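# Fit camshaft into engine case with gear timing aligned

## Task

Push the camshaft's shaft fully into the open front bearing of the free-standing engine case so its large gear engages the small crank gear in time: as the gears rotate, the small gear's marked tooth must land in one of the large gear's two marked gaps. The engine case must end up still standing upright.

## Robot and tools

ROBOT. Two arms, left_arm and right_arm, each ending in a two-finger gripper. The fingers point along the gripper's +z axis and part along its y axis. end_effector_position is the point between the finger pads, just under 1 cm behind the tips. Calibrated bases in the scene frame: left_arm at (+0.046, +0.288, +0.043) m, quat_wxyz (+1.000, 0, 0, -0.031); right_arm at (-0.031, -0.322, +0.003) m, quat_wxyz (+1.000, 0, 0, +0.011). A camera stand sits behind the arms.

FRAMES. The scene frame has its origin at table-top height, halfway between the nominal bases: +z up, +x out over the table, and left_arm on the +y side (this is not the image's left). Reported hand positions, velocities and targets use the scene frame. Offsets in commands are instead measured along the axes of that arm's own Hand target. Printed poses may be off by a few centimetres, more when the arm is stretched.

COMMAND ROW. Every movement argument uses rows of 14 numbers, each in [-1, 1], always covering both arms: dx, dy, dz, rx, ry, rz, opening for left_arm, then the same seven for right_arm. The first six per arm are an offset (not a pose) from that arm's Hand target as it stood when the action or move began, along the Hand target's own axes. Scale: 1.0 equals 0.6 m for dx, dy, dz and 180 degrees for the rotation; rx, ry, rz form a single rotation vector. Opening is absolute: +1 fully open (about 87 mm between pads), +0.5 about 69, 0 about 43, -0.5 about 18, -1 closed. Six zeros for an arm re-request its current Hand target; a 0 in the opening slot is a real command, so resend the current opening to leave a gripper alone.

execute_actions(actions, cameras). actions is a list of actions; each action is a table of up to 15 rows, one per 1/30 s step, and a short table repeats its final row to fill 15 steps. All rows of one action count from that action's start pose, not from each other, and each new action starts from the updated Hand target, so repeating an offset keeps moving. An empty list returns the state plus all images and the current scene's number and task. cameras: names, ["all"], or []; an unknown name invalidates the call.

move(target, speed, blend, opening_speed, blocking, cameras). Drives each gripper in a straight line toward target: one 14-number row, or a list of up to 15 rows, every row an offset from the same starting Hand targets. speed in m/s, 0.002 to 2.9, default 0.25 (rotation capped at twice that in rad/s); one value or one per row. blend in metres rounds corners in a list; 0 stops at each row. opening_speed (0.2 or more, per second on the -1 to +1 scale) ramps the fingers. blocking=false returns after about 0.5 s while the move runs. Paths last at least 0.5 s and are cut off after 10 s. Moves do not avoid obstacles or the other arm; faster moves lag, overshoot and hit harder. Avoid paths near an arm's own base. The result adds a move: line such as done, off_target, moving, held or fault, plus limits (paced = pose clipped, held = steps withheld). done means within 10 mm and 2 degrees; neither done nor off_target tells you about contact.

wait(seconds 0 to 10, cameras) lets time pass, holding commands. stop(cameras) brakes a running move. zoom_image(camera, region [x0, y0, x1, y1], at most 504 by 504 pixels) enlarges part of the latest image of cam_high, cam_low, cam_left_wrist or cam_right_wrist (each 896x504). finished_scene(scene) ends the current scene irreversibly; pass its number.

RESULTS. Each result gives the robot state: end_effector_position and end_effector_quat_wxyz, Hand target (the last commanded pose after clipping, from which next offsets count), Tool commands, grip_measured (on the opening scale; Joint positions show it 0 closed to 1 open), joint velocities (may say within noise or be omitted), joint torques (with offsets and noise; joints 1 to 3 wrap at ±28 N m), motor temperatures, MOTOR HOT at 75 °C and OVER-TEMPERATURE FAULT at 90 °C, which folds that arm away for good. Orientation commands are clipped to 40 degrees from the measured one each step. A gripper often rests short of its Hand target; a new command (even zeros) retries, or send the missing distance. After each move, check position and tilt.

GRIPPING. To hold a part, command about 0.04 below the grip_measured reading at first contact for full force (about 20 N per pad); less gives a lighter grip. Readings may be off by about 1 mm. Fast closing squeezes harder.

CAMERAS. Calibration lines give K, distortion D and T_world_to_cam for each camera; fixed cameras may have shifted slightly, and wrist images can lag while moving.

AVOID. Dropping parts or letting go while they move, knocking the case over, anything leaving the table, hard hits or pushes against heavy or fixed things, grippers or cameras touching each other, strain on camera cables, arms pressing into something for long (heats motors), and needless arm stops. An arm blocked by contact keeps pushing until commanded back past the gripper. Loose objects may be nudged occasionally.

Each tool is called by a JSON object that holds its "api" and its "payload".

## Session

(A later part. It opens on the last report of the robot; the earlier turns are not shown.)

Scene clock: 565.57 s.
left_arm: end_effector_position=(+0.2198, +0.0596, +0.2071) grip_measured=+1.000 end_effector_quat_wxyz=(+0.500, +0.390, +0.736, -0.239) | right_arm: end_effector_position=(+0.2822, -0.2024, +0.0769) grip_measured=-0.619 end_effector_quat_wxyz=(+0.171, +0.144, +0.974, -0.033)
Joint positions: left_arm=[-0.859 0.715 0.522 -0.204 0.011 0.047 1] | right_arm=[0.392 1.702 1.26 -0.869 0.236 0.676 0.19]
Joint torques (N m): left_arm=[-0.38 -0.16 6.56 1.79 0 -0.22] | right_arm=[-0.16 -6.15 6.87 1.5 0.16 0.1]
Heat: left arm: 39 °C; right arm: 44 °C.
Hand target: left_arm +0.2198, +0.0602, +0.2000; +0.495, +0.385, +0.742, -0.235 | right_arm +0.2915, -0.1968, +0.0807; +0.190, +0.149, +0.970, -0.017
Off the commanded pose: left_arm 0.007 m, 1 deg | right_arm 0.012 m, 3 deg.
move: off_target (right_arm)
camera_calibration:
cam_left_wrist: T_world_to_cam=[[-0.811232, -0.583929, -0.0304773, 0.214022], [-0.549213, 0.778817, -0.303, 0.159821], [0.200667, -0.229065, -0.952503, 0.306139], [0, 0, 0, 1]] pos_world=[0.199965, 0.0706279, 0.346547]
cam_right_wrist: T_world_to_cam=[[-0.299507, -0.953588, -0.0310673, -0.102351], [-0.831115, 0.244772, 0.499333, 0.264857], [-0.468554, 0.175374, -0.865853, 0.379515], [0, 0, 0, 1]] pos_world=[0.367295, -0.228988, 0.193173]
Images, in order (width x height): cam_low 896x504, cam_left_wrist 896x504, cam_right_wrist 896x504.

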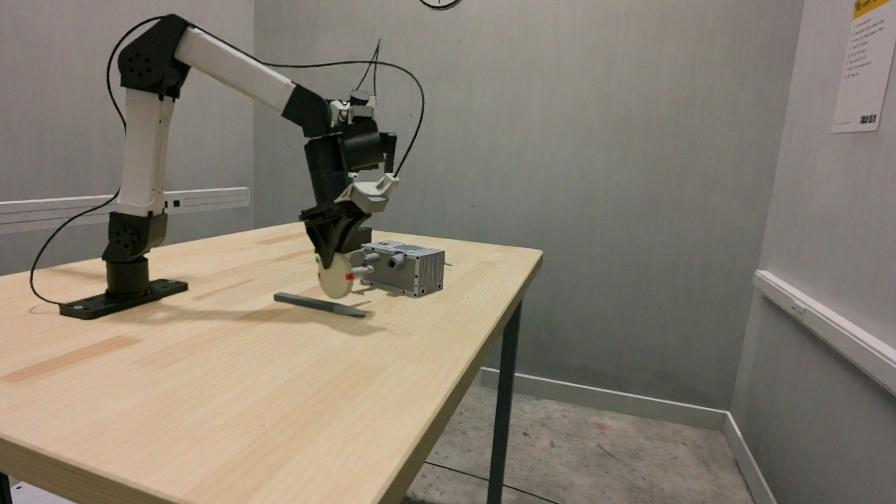

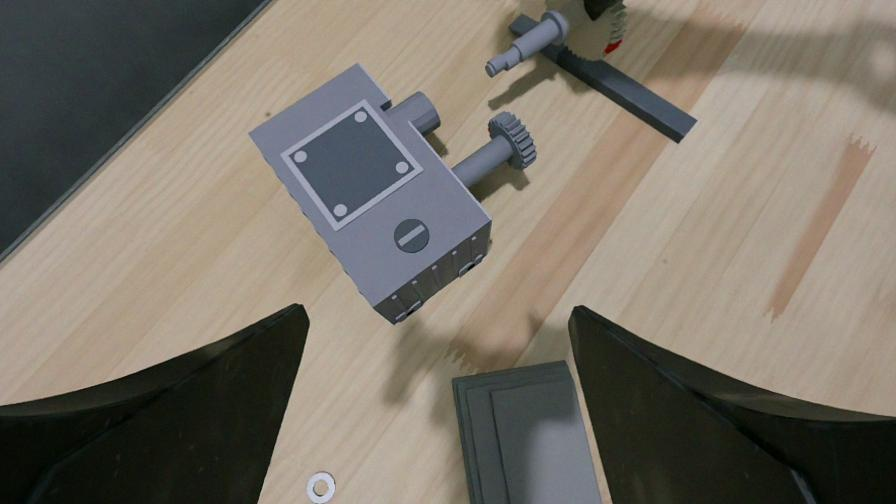

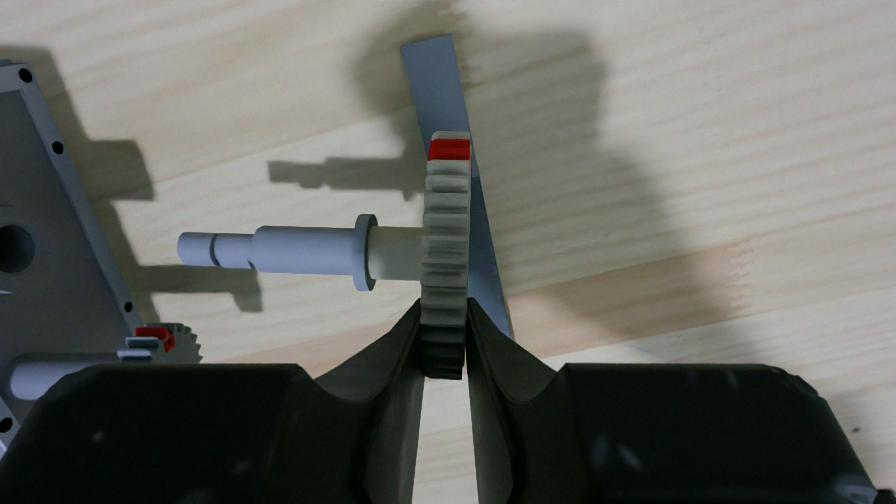

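{"api": "move", "payload": {"target": [0,0,0,0,0,0,1,0.0032,0.0332,-0.0005,0,0,0,-0.75], "speed": 0.08, "cameras": ["cam_low","cam_left_wrist","cam_right_wrist"]}}

{"api": "zoom_image", "payload": {"camera": "cam_low", "region": [310, 220, 430, 300]}}

{"api": "zoom_image", "payload": {"camera": "cam_left_wrist", "region": [370, 0, 670, 200]}}

Scene clock: 587.07 s.
left_arm: end_effector_position=(+0.2198, +0.0596, +0.2071) grip_measured=+1.000 end_effector_quat_wxyz=(+0.500, +0.390, +0.736, -0.239) | right_arm: end_effector_position=(+0.2799, -0.1860, +0.0688) grip_measured=-0.619 end_effector_quat_wxyz=(+0.163, +0.143, +0.976, -0.033)
Joint positions: left_arm=[-0.859 0.715 0.522 -0.204 0.011 0.047 1] | right_arm=[0.435 1.741 1.275 -0.869 0.237 0.719 0.19]
Joint torques (N m): left_arm=[-0.34 -0.1 6.68 1.79 -0.04 -0.22] | right_arm=[0.28 -5.89 10.52 1.25 0.31 0.12]
Heat: left arm: 39 °C; right arm: 44 °C.
Hand target: left_arm +0.2198, +0.0602, +0.2000; +0.495, +0.385, +0.742, -0.235 | right_arm +0.2956, -0.1771, +0.0808; +0.190, +0.149, +0.970, -0.017
Off the commanded pose: left_arm 0.007 m, 1 deg | right_arm 0.022 m, 4 deg.
move: off_target (right_arm)
camera_calibration:
cam_left_wrist: T_world_to_cam=[[-0.811232, -0.583929, -0.0304773, 0.214022], [-0.549213, 0.778817, -0.303, 0.159821], [0.200667, -0.229065, -0.952503, 0.306139], [0, 0, 0, 1]] pos_world=[0.199965, 0.0706279, 0.346547]
cam_right_wrist: T_world_to_cam=[[-0.298206, -0.954061, -0.0290084, -0.0882743], [-0.823428, 0.241767, 0.513338, 0.259269], [-0.482742, 0.176967, -0.857696, 0.372326], [0, 0, 0, 1]] pos_world=[0.366903, -0.212791, 0.18369]
Images, in order (width x height): cam_low 896x504, cam_left_wrist 896x504, cam_right_wrist 896x504.

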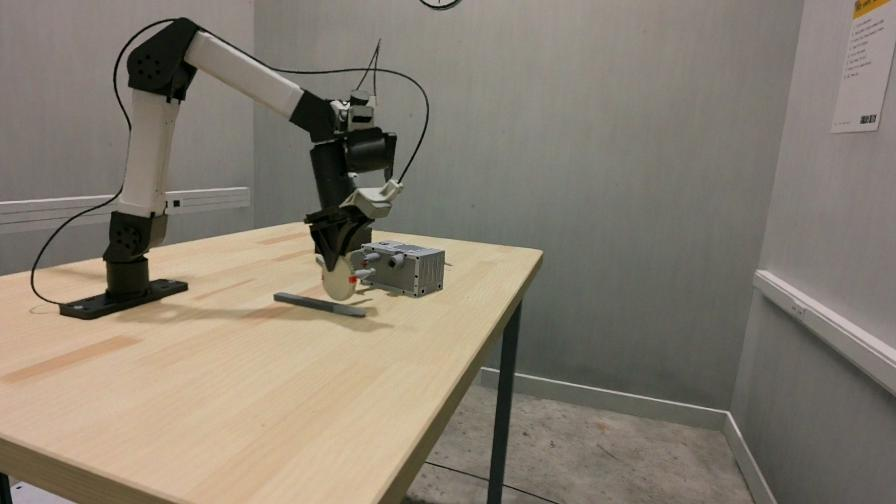

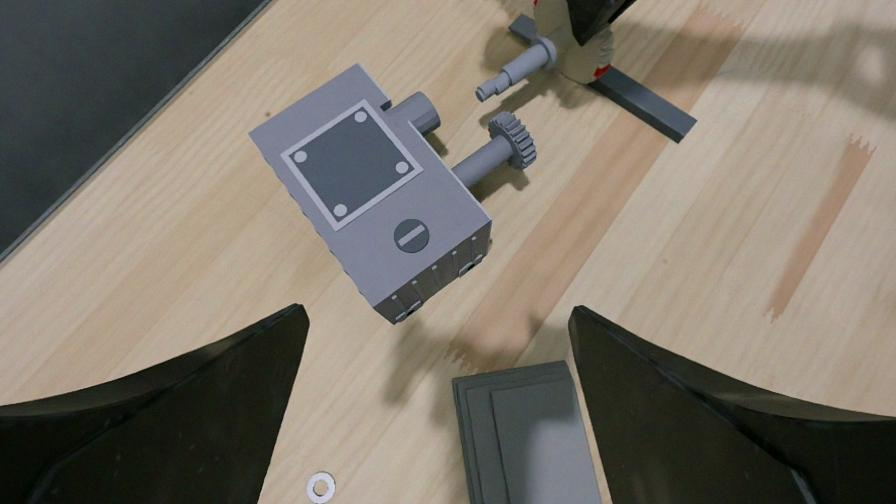

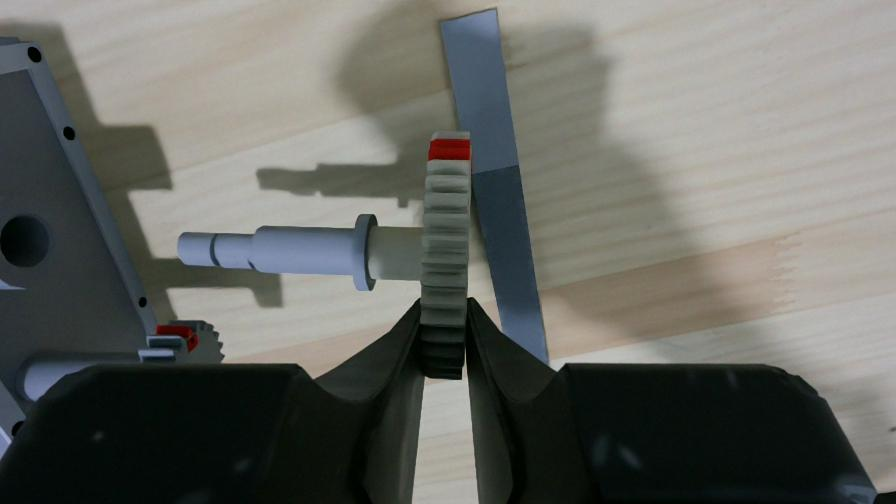

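Scaled by 4.200 from the camera's 896x504 image, which has a finer 1280x720 frame.

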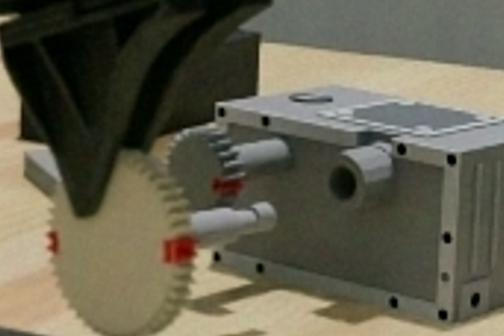

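Scaled by 1.680 from the camera's 896x504 image, which has a finer 1280x720 frame.

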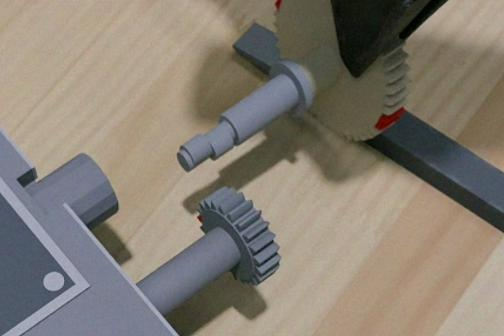

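{"api": "move", "payload": {"target": [0,0,0,0,0,0,1,-0.0108,0,-0.011,-0.004,0,0,-0.75], "speed": 0.08, "cameras": ["cam_low","cam_left_wrist","cam_right_wrist"]}}

{"api": "zoom_image", "payload": {"camera": "cam_low", "region": [310, 220, 430, 300]}}

{"api": "zoom_image", "payload": {"camera": "cam_left_wrist", "region": [370, 0, 670, 200]}}

Scene clock: 604.53 s.
left_arm: end_effector_position=(+0.2198, +0.0596, +0.2071) grip_measured=+1.000 end_effector_quat_wxyz=(+0.500, +0.390, +0.736, -0.239) | right_arm: end_effector_position=(+0.2873, -0.1824, +0.0763) grip_measured=-0.619 end_effector_quat_wxyz=(+0.174, +0.145, +0.974, -0.025)
Joint positions: left_arm=[-0.859 0.715 0.522 -0.204 0.011 0.047 1] | right_arm=[0.435 1.741 1.303 -0.869 0.237 0.72 0.19]
Joint torques (N m): left_arm=[-0.47 -0.29 6.54 1.79 -0.04 -0.26] | right_arm=[-0.7 -6.23 10.61 1.08 0.17 -0.03]
Heat: left arm: 39 °C; right arm: 45 °C.
Hand target: left_arm +0.2198, +0.0602, +0.2000; +0.495, +0.385, +0.742, -0.235 | right_arm +0.2989, -0.1784, +0.0893; +0.191, +0.148, +0.970, -0.011
Off the commanded pose: left_arm 0.007 m, 1 deg | right_arm 0.018 m, 3 deg.
move: off_target (right_arm)
camera_calibration:
cam_left_wrist: T_world_to_cam=[[-0.811232, -0.583929, -0.0304773, 0.214022], [-0.549213, 0.778817, -0.303, 0.159821], [0.200667, -0.229065, -0.952503, 0.306139], [0, 0, 0, 1]] pos_world=[0.199965, 0.0706279, 0.346547]
cam_right_wrist: T_world_to_cam=[[-0.297599, -0.953496, -0.0477561, -0.0810322], [-0.835663, 0.235982, 0.495963, 0.264439], [-0.461629, 0.187506, -0.867029, 0.37828], [0, 0, 0, 1]] pos_world=[0.371492, -0.210597, 0.192958]
Images, in order (width x height): cam_low 896x504, cam_left_wrist 896x504, cam_right_wrist 896x504.

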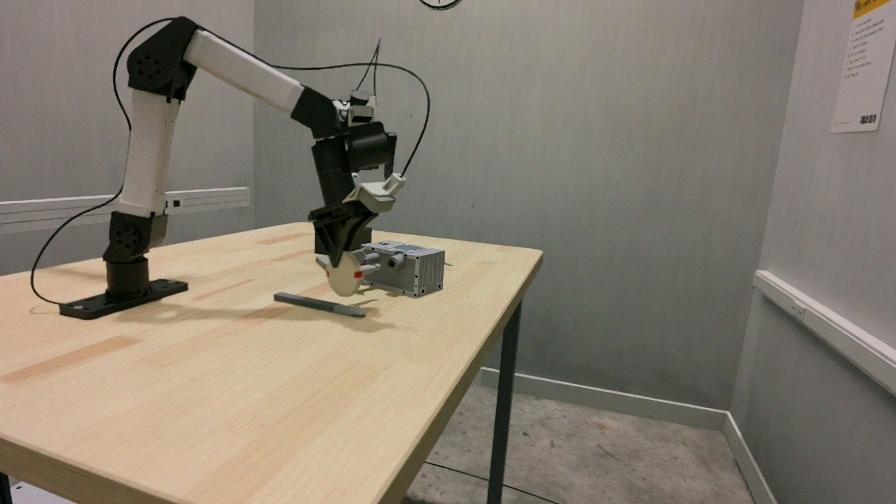

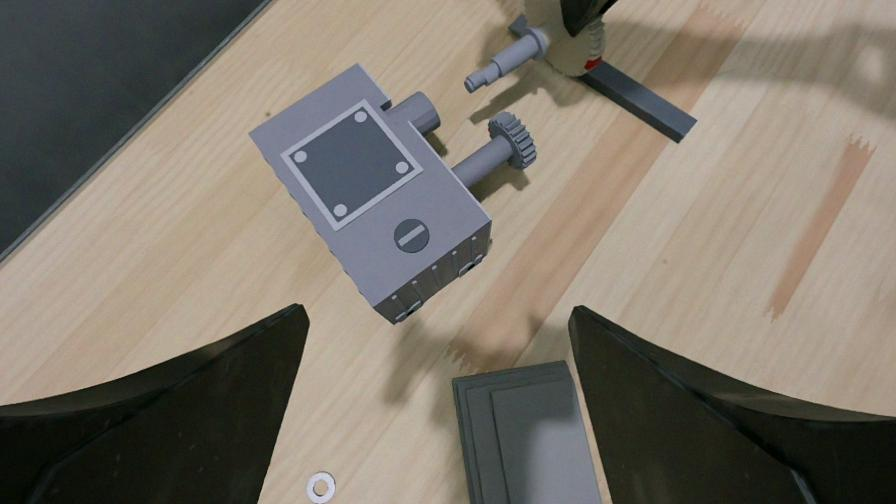

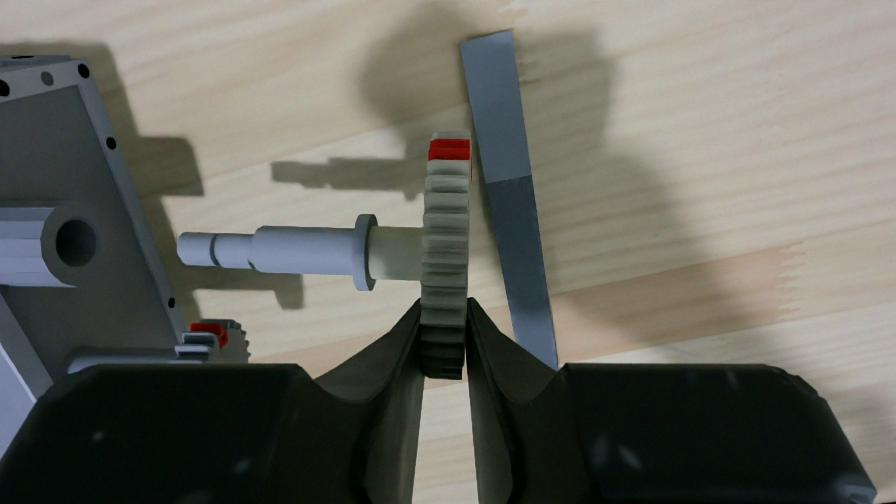

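Scaled by 4.200 from the camera's 896x504 image, which has a finer 1280x720 frame.

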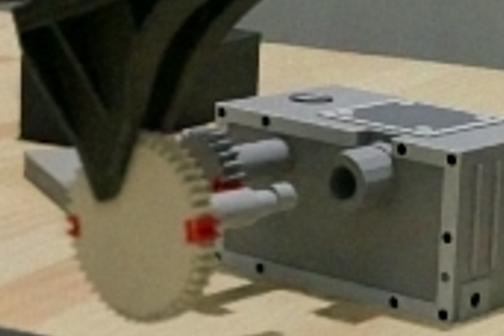

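Scaled by 1.680 from the camera's 896x504 image, which has a finer 1280x720 frame.

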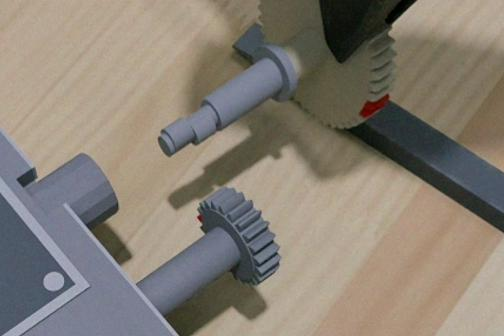

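{"api": "move", "payload": {"target": [0,0,0,0,0,0,1,0,0.037,0,0.003,0,0,-0.75], "speed": 0.08, "cameras": ["cam_low","cam_left_wrist","cam_right_wrist"]}}

{"api": "zoom_image", "payload": {"camera": "cam_low", "region": [310, 220, 430, 300]}}

{"api": "zoom_image", "payload": {"camera": "cam_left_wrist", "region": [370, 0, 670, 200]}}

Scene clock: 615.93 s.
left_arm: end_effector_position=(+0.2198, +0.0596, +0.2071) grip_measured=+1.000 end_effector_quat_wxyz=(+0.500, +0.390, +0.736, -0.239) | right_arm: end_effector_position=(+0.2941, -0.1622, +0.0774) grip_measured=-0.619 end_effector_quat_wxyz=(+0.169, +0.142, +0.975, -0.023)
Joint positions: left_arm=[-0.859 0.715 0.522 -0.204 0.011 0.047 1] | right_arm=[0.474 1.805 1.386 -0.904 0.238 0.756 0.19]
Joint torques (N m): left_arm=[-0.44 -0.23 6.58 1.79 -0.01 -0.2] | right_arm=[0.1 -6.43 10.7 1.02 0.39 0.15]
Heat: left arm: 39 °C; right arm: 45 °C.
Hand target: left_arm +0.2198, +0.0602, +0.2000; +0.495, +0.385, +0.742, -0.235 | right_arm +0.3054, -0.1572, +0.0901; +0.190, +0.149, +0.970, -0.016
Off the commanded pose: left_arm 0.007 m, 1 deg | right_arm 0.018 m, 3 deg.
move: off_target (right_arm)
camera_calibration:
cam_left_wrist: T_world_to_cam=[[-0.811232, -0.583929, -0.0304773, 0.214022], [-0.549213, 0.778817, -0.303, 0.159821], [0.200667, -0.229065, -0.952503, 0.306139], [0, 0, 0, 1]] pos_world=[0.199965, 0.0706279, 0.346547]
cam_right_wrist: T_world_to_cam=[[-0.292945, -0.95487, -0.0490578, -0.061168], [-0.832192, 0.229372, 0.504822, 0.262024], [-0.470787, 0.188711, -0.861828, 0.380984], [0, 0, 0, 1]] pos_world=[0.379498, -0.190404, 0.193067]
Images, in order (width x height): cam_low 896x504, cam_left_wrist 896x504, cam_right_wrist 896x504.

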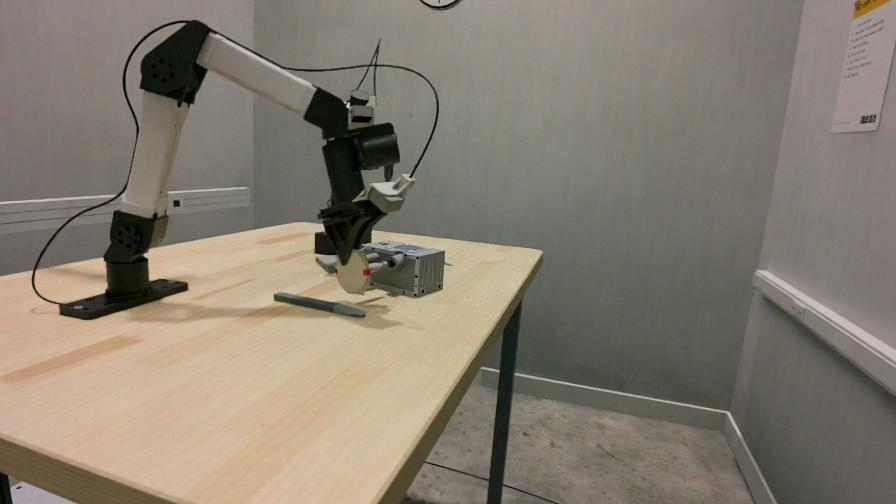

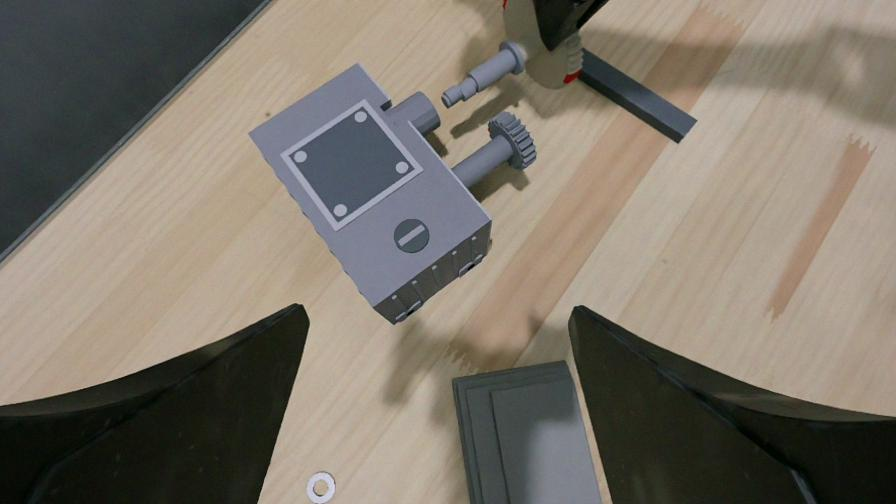

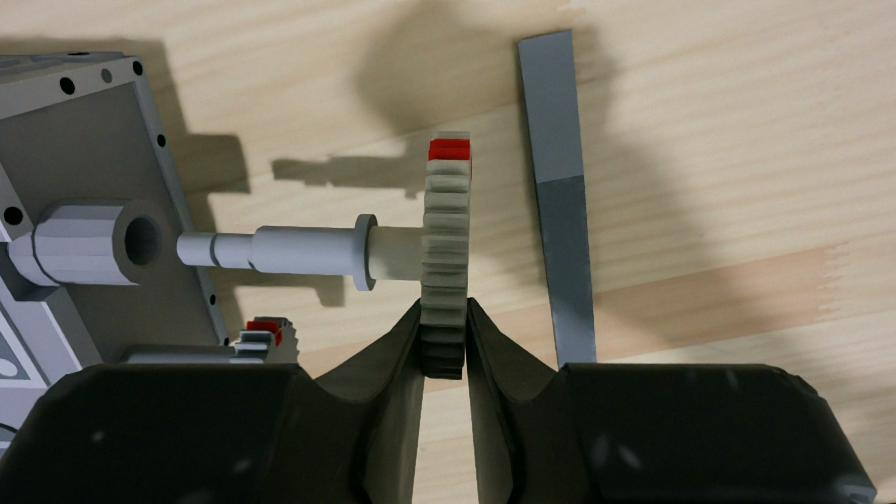

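Scaled by 4.200 from the camera's 896x504 image, which has a finer 1280x720 frame.

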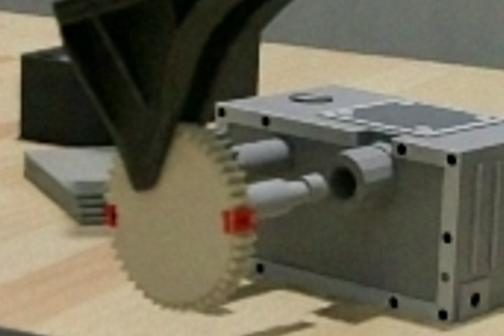

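Scaled by 1.680 from the camera's 896x504 image, which has a finer 1280x720 frame.

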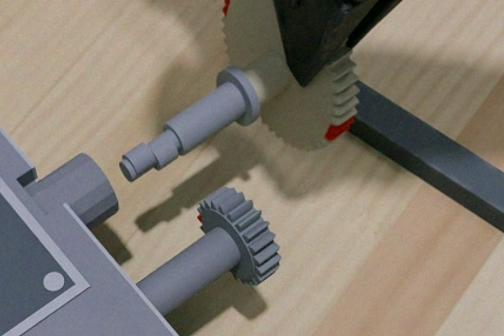

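{"api": "move", "payload": {"target": [0,0,0,0,0,0,1,0.002,0.0,0.0051,0,0,0,-0.75], "speed": 0.05, "cameras": ["cam_low","cam_left_wrist","cam_right_wrist"]}}

{"api": "zoom_image", "payload": {"camera": "cam_low", "region": [350, 235, 420, 285]}}

{"api": "zoom_image", "payload": {"camera": "cam_left_wrist", "region": [370, 30, 570, 180]}}

{"api": "zoom_image", "payload": {"camera": "cam_right_wrist", "region": [50, 150, 300, 350]}}

Scene clock: 628.17 s.
left_arm: end_effector_position=(+0.2198, +0.0596, +0.2071) grip_measured=+1.000 end_effector_quat_wxyz=(+0.500, +0.390, +0.736, -0.239) | right_arm: end_effector_position=(+0.2940, -0.1622, +0.0773) grip_measured=-0.619 end_effector_quat_wxyz=(+0.169, +0.143, +0.975, -0.023)
Joint positions: left_arm=[-0.859 0.715 0.522 -0.204 0.011 0.047 1] | right_arm=[0.474 1.805 1.386 -0.904 0.238 0.756 0.19]
Joint torques (N m): left_arm=[-0.36 -0.24 6.54 1.8 0.01 -0.28] | right_arm=[0.14 -6.23 9.78 1.16 0.39 0.14]
Heat: left arm: 39 °C; right arm: 46 °C.
Hand target: left_arm +0.2198, +0.0602, +0.2000; +0.495, +0.385, +0.742, -0.235 | right_arm +0.3054, -0.1571, +0.0868; +0.190, +0.149, +0.970, -0.016
Off the commanded pose: left_arm 0.007 m, 1 deg | right_arm 0.016 m, 3 deg.
move: off_target (right_arm)
camera_calibration:
cam_left_wrist: T_world_to_cam=[[-0.811232, -0.583929, -0.0304773, 0.214022], [-0.549213, 0.778817, -0.303, 0.159821], [0.200667, -0.229065, -0.952503, 0.306139], [0, 0, 0, 1]] pos_world=[0.199965, 0.0706279, 0.346547]
cam_right_wrist: T_world_to_cam=[[-0.293674, -0.954647, -0.0490343, -0.0609774], [-0.831877, 0.229965, 0.505072, 0.261909], [-0.470889, 0.189117, -0.861683, 0.381044], [0, 0, 0, 1]] pos_world=[0.379398, -0.190504, 0.193067]
Images, in order (width x height): cam_low 896x504, cam_left_wrist 896x504, cam_right_wrist 896x504.

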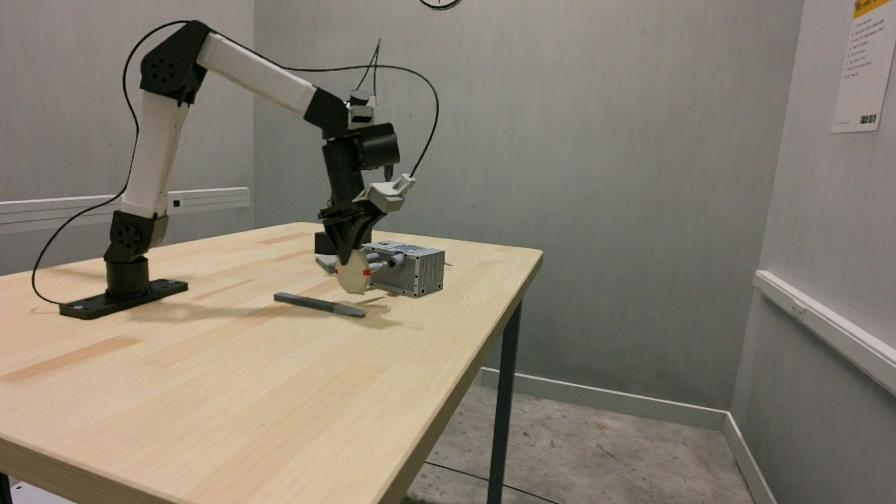

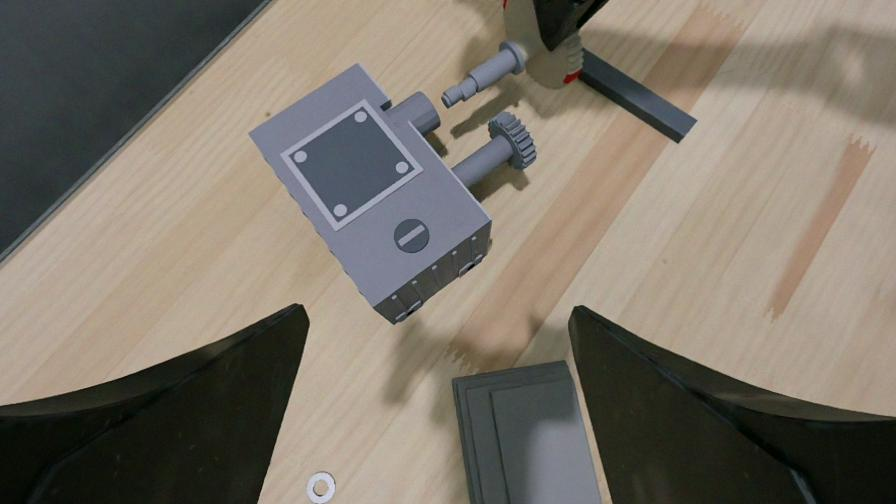

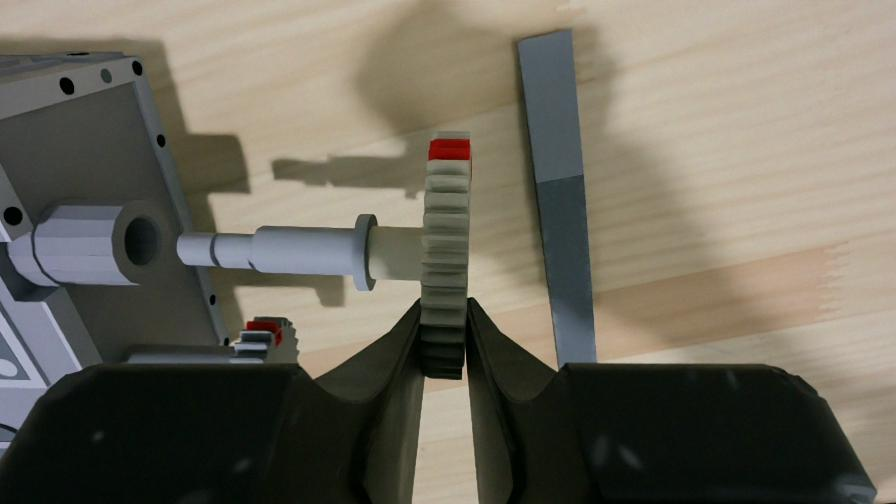

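Scaled by 7.200 from the camera's 896x504 image, which has a finer 1280x720 frame.

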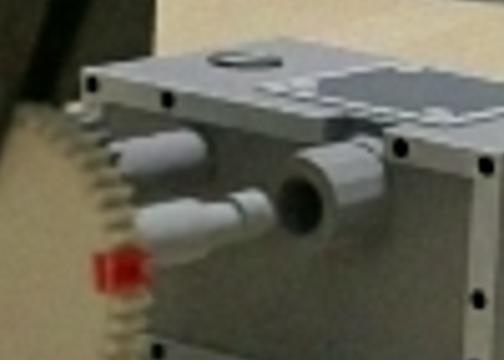

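Scaled by 2.520 from the camera's 896x504 image, which has a finer 1280x720 frame.

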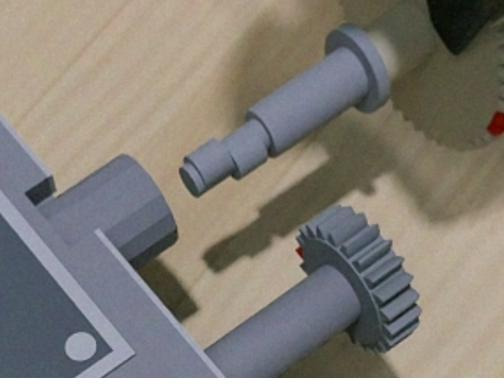

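Scaled by 2.016 from the camera's 896x504 image, which has a finer 1280x720 frame.

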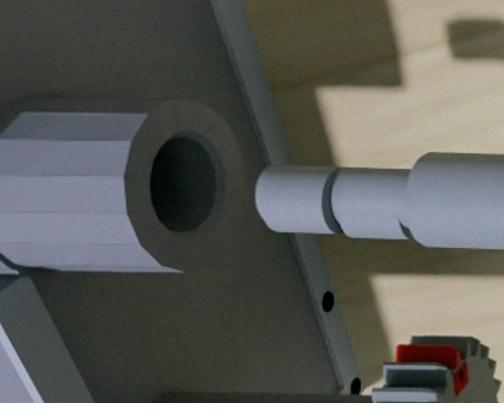

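{"api": "move", "payload": {"target": [0,0,0,0,0,0,1,-0.0015,0.0,0.006,0,0,0,-0.75], "speed": 0.05, "cameras": ["cam_low","cam_left_wrist","cam_right_wrist"]}}

{"api": "zoom_image", "payload": {"camera": "cam_low", "region": [350, 235, 420, 285]}}

{"api": "zoom_image", "payload": {"camera": "cam_left_wrist", "region": [370, 30, 570, 180]}}

{"api": "zoom_image", "payload": {"camera": "cam_right_wrist", "region": [50, 150, 300, 350]}}

Scene clock: 642.83 s.
left_arm: end_effector_position=(+0.2198, +0.0596, +0.2071) grip_measured=+1.000 end_effector_quat_wxyz=(+0.500, +0.390, +0.736, -0.239) | right_arm: end_effector_position=(+0.2936, -0.1624, +0.0741) grip_measured=-0.619 end_effector_quat_wxyz=(+0.165, +0.142, +0.976, -0.026)
Joint positions: left_arm=[-0.859 0.715 0.522 -0.204 0.011 0.047 1] | right_arm=[0.474 1.814 1.386 -0.904 0.238 0.756 0.19]
Joint torques (N m): left_arm=[-0.21 -0.38 6.52 1.8 0 -0.22] | right_arm=[-0.21 -6.45 9.51 1.26 0.38 0.1]
Heat: left arm: 40 °C; right arm: 46 °C.
Hand target: left_arm +0.2198, +0.0602, +0.2000; +0.495, +0.385, +0.742, -0.235 | right_arm +0.3075, -0.1576, +0.0837; +0.190, +0.149, +0.970, -0.016
Off the commanded pose: left_arm 0.007 m, 1 deg | right_arm 0.018 m, 3 deg.
move: off_target (right_arm)
camera_calibration:
cam_left_wrist: T_world_to_cam=[[-0.811232, -0.583929, -0.0304773, 0.214022], [-0.549213, 0.778817, -0.303, 0.159821], [0.200667, -0.229065, -0.952503, 0.306139], [0, 0, 0, 1]] pos_world=[0.199965, 0.0706279, 0.346547]
cam_right_wrist: T_world_to_cam=[[-0.29408, -0.954847, -0.0422359, -0.0618723], [-0.827597, 0.232285, 0.511006, 0.261998], [-0.478122, 0.185231, -0.858539, 0.379335], [0, 0, 0, 1]] pos_world=[0.380002, -0.190201, 0.189178]
Images, in order (width x height): cam_low 896x504, cam_left_wrist 896x504, cam_right_wrist 896x504.

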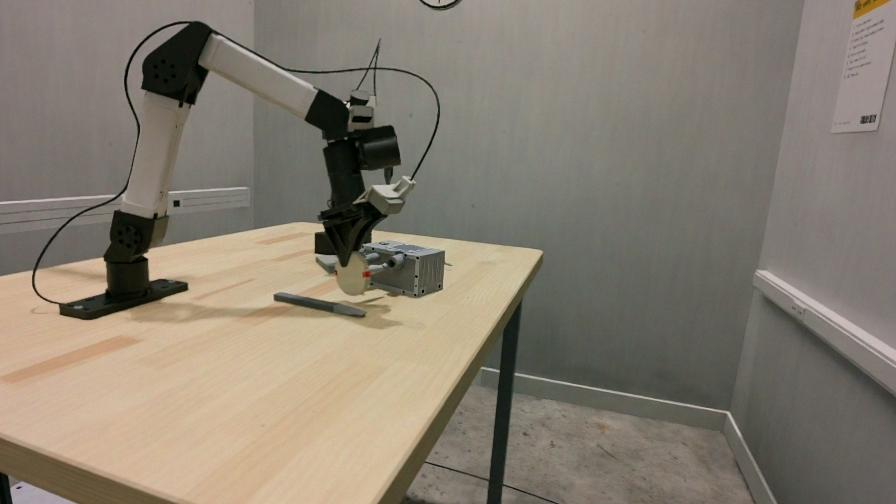

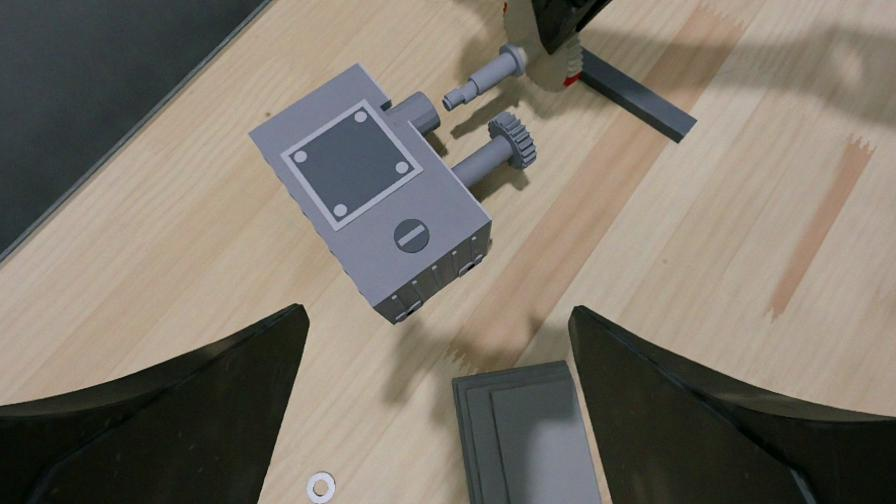

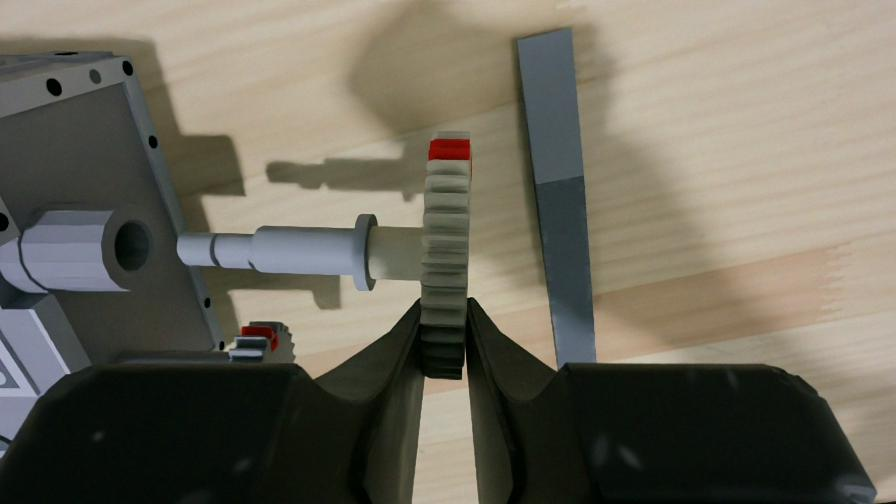

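Scaled by 7.200 from the camera's 896x504 image, which has a finer 1280x720 frame.

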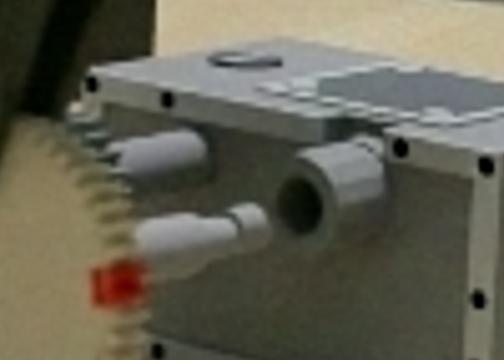

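Scaled by 2.520 from the camera's 896x504 image, which has a finer 1280x720 frame.

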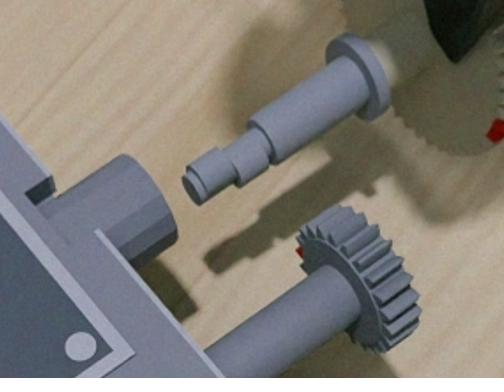

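Scaled by 2.016 from the camera's 896x504 image, which has a finer 1280x720 frame.

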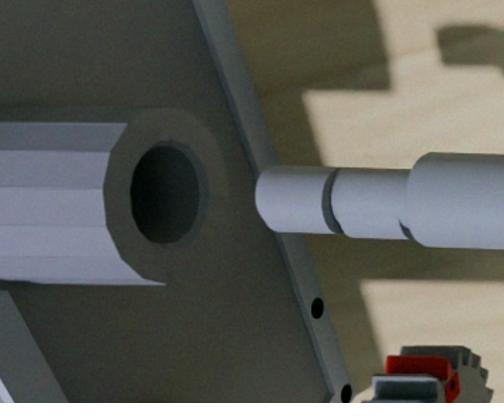

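{"api": "move", "payload": {"target": [0,0,0,0,0,0,1,-0.0038,0.0165,-0.0002,0,0,0,-0.75], "speed": 0.05, "cameras": ["cam_low","cam_left_wrist","cam_right_wrist"]}}

{"api": "zoom_image", "payload": {"camera": "cam_low", "region": [350, 235, 420, 285]}}

{"api": "zoom_image", "payload": {"camera": "cam_left_wrist", "region": [370, 30, 570, 180]}}

{"api": "zoom_image", "payload": {"camera": "cam_right_wrist", "region": [50, 150, 300, 350]}}

Scene clock: 655.03 s.
left_arm: end_effector_position=(+0.2198, +0.0596, +0.2071) grip_measured=+1.000 end_effector_quat_wxyz=(+0.500, +0.390, +0.736, -0.239) | right_arm: end_effector_position=(+0.3006, -0.1560, +0.0726) grip_measured=-0.619 end_effector_quat_wxyz=(+0.167, +0.144, +0.975, -0.025)
Joint positions: left_arm=[-0.859 0.715 0.522 -0.204 0.011 0.047 1] | right_arm=[0.481 1.846 1.42 -0.904 0.241 0.766 0.19]
Joint torques (N m): left_arm=[-0.4 -0.35 6.69 1.85 0 -0.26] | right_arm=[0.42 -6.65 10.62 1.07 0.4 0.13]
Heat: left arm: 40 °C; right arm: 46 °C.
Hand target: left_arm +0.2198, +0.0602, +0.2000; +0.495, +0.385, +0.742, -0.235 | right_arm +0.3125, -0.1489, +0.0850; +0.190, +0.149, +0.970, -0.016
Off the commanded pose: left_arm 0.007 m, 1 deg | right_arm 0.019 m, 3 deg.
move: off_target (right_arm)
camera_calibration:
cam_left_wrist: T_world_to_cam=[[-0.811232, -0.583929, -0.0304773, 0.214022], [-0.549213, 0.778817, -0.303, 0.159821], [0.200667, -0.229065, -0.952503, 0.306139], [0, 0, 0, 1]] pos_world=[0.199965, 0.0706279, 0.346547]
cam_right_wrist: T_world_to_cam=[[-0.29682, -0.953859, -0.045279, -0.0524978], [-0.829019, 0.233859, 0.507974, 0.267923], [-0.473947, 0.188314, -0.860181, 0.37951], [0, 0, 0, 1]] pos_world=[0.386399, -0.184199, 0.187973]
Images, in order (width x height): cam_low 896x504, cam_left_wrist 896x504, cam_right_wrist 896x504.

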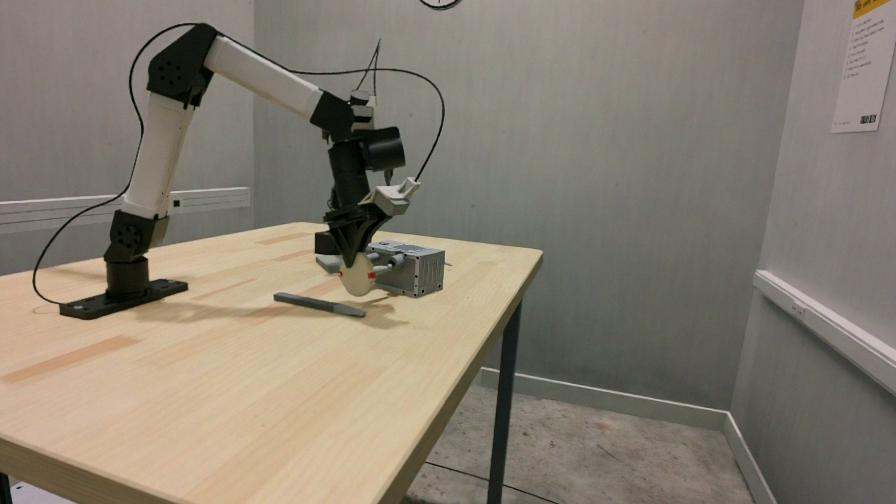

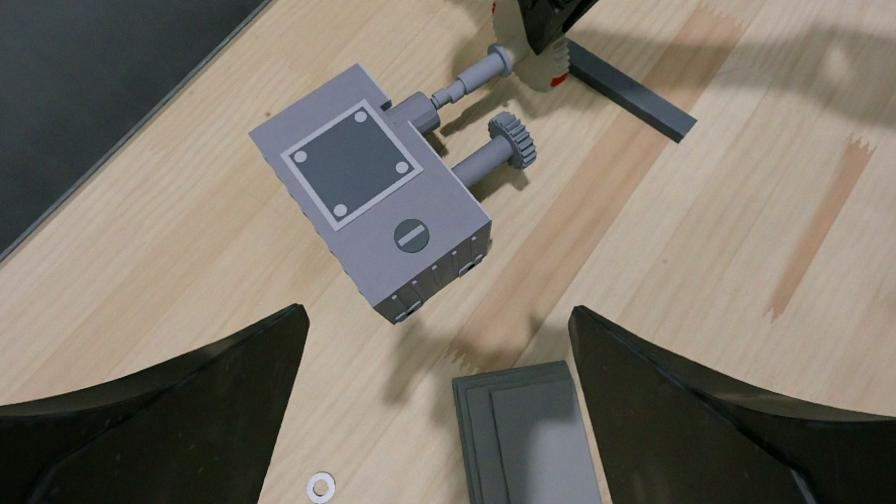

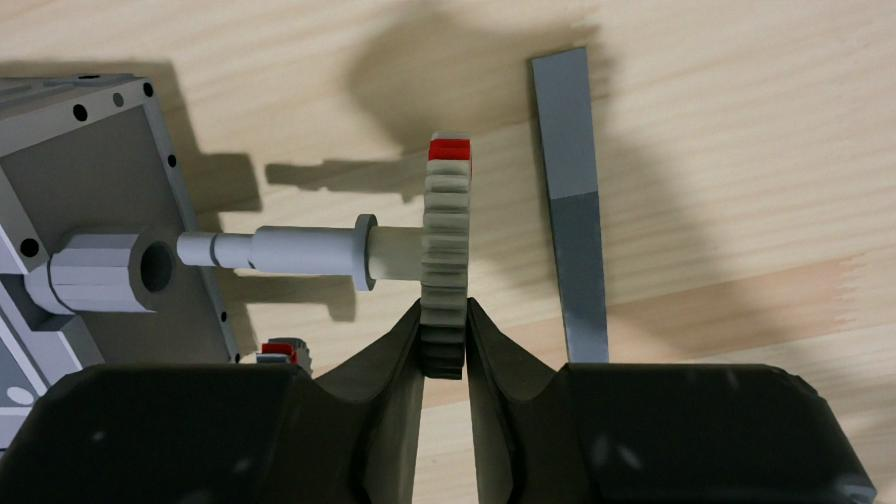

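Scaled by 7.200 from the camera's 896x504 image, which has a finer 1280x720 frame.

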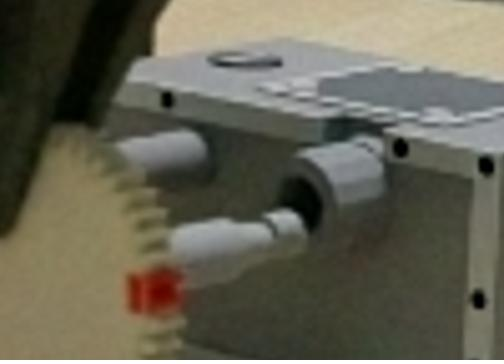

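Scaled by 2.520 from the camera's 896x504 image, which has a finer 1280x720 frame.

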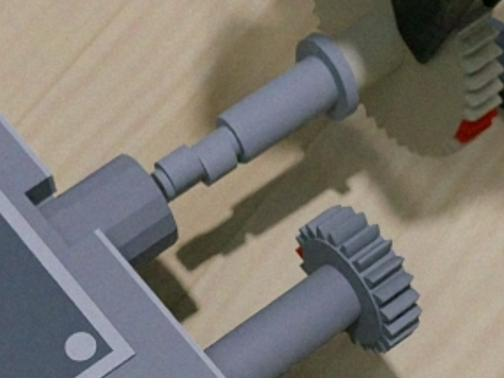

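Scaled by 2.016 from the camera's 896x504 image, which has a finer 1280x720 frame.

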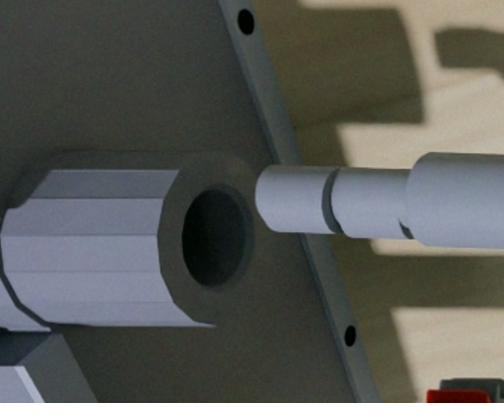

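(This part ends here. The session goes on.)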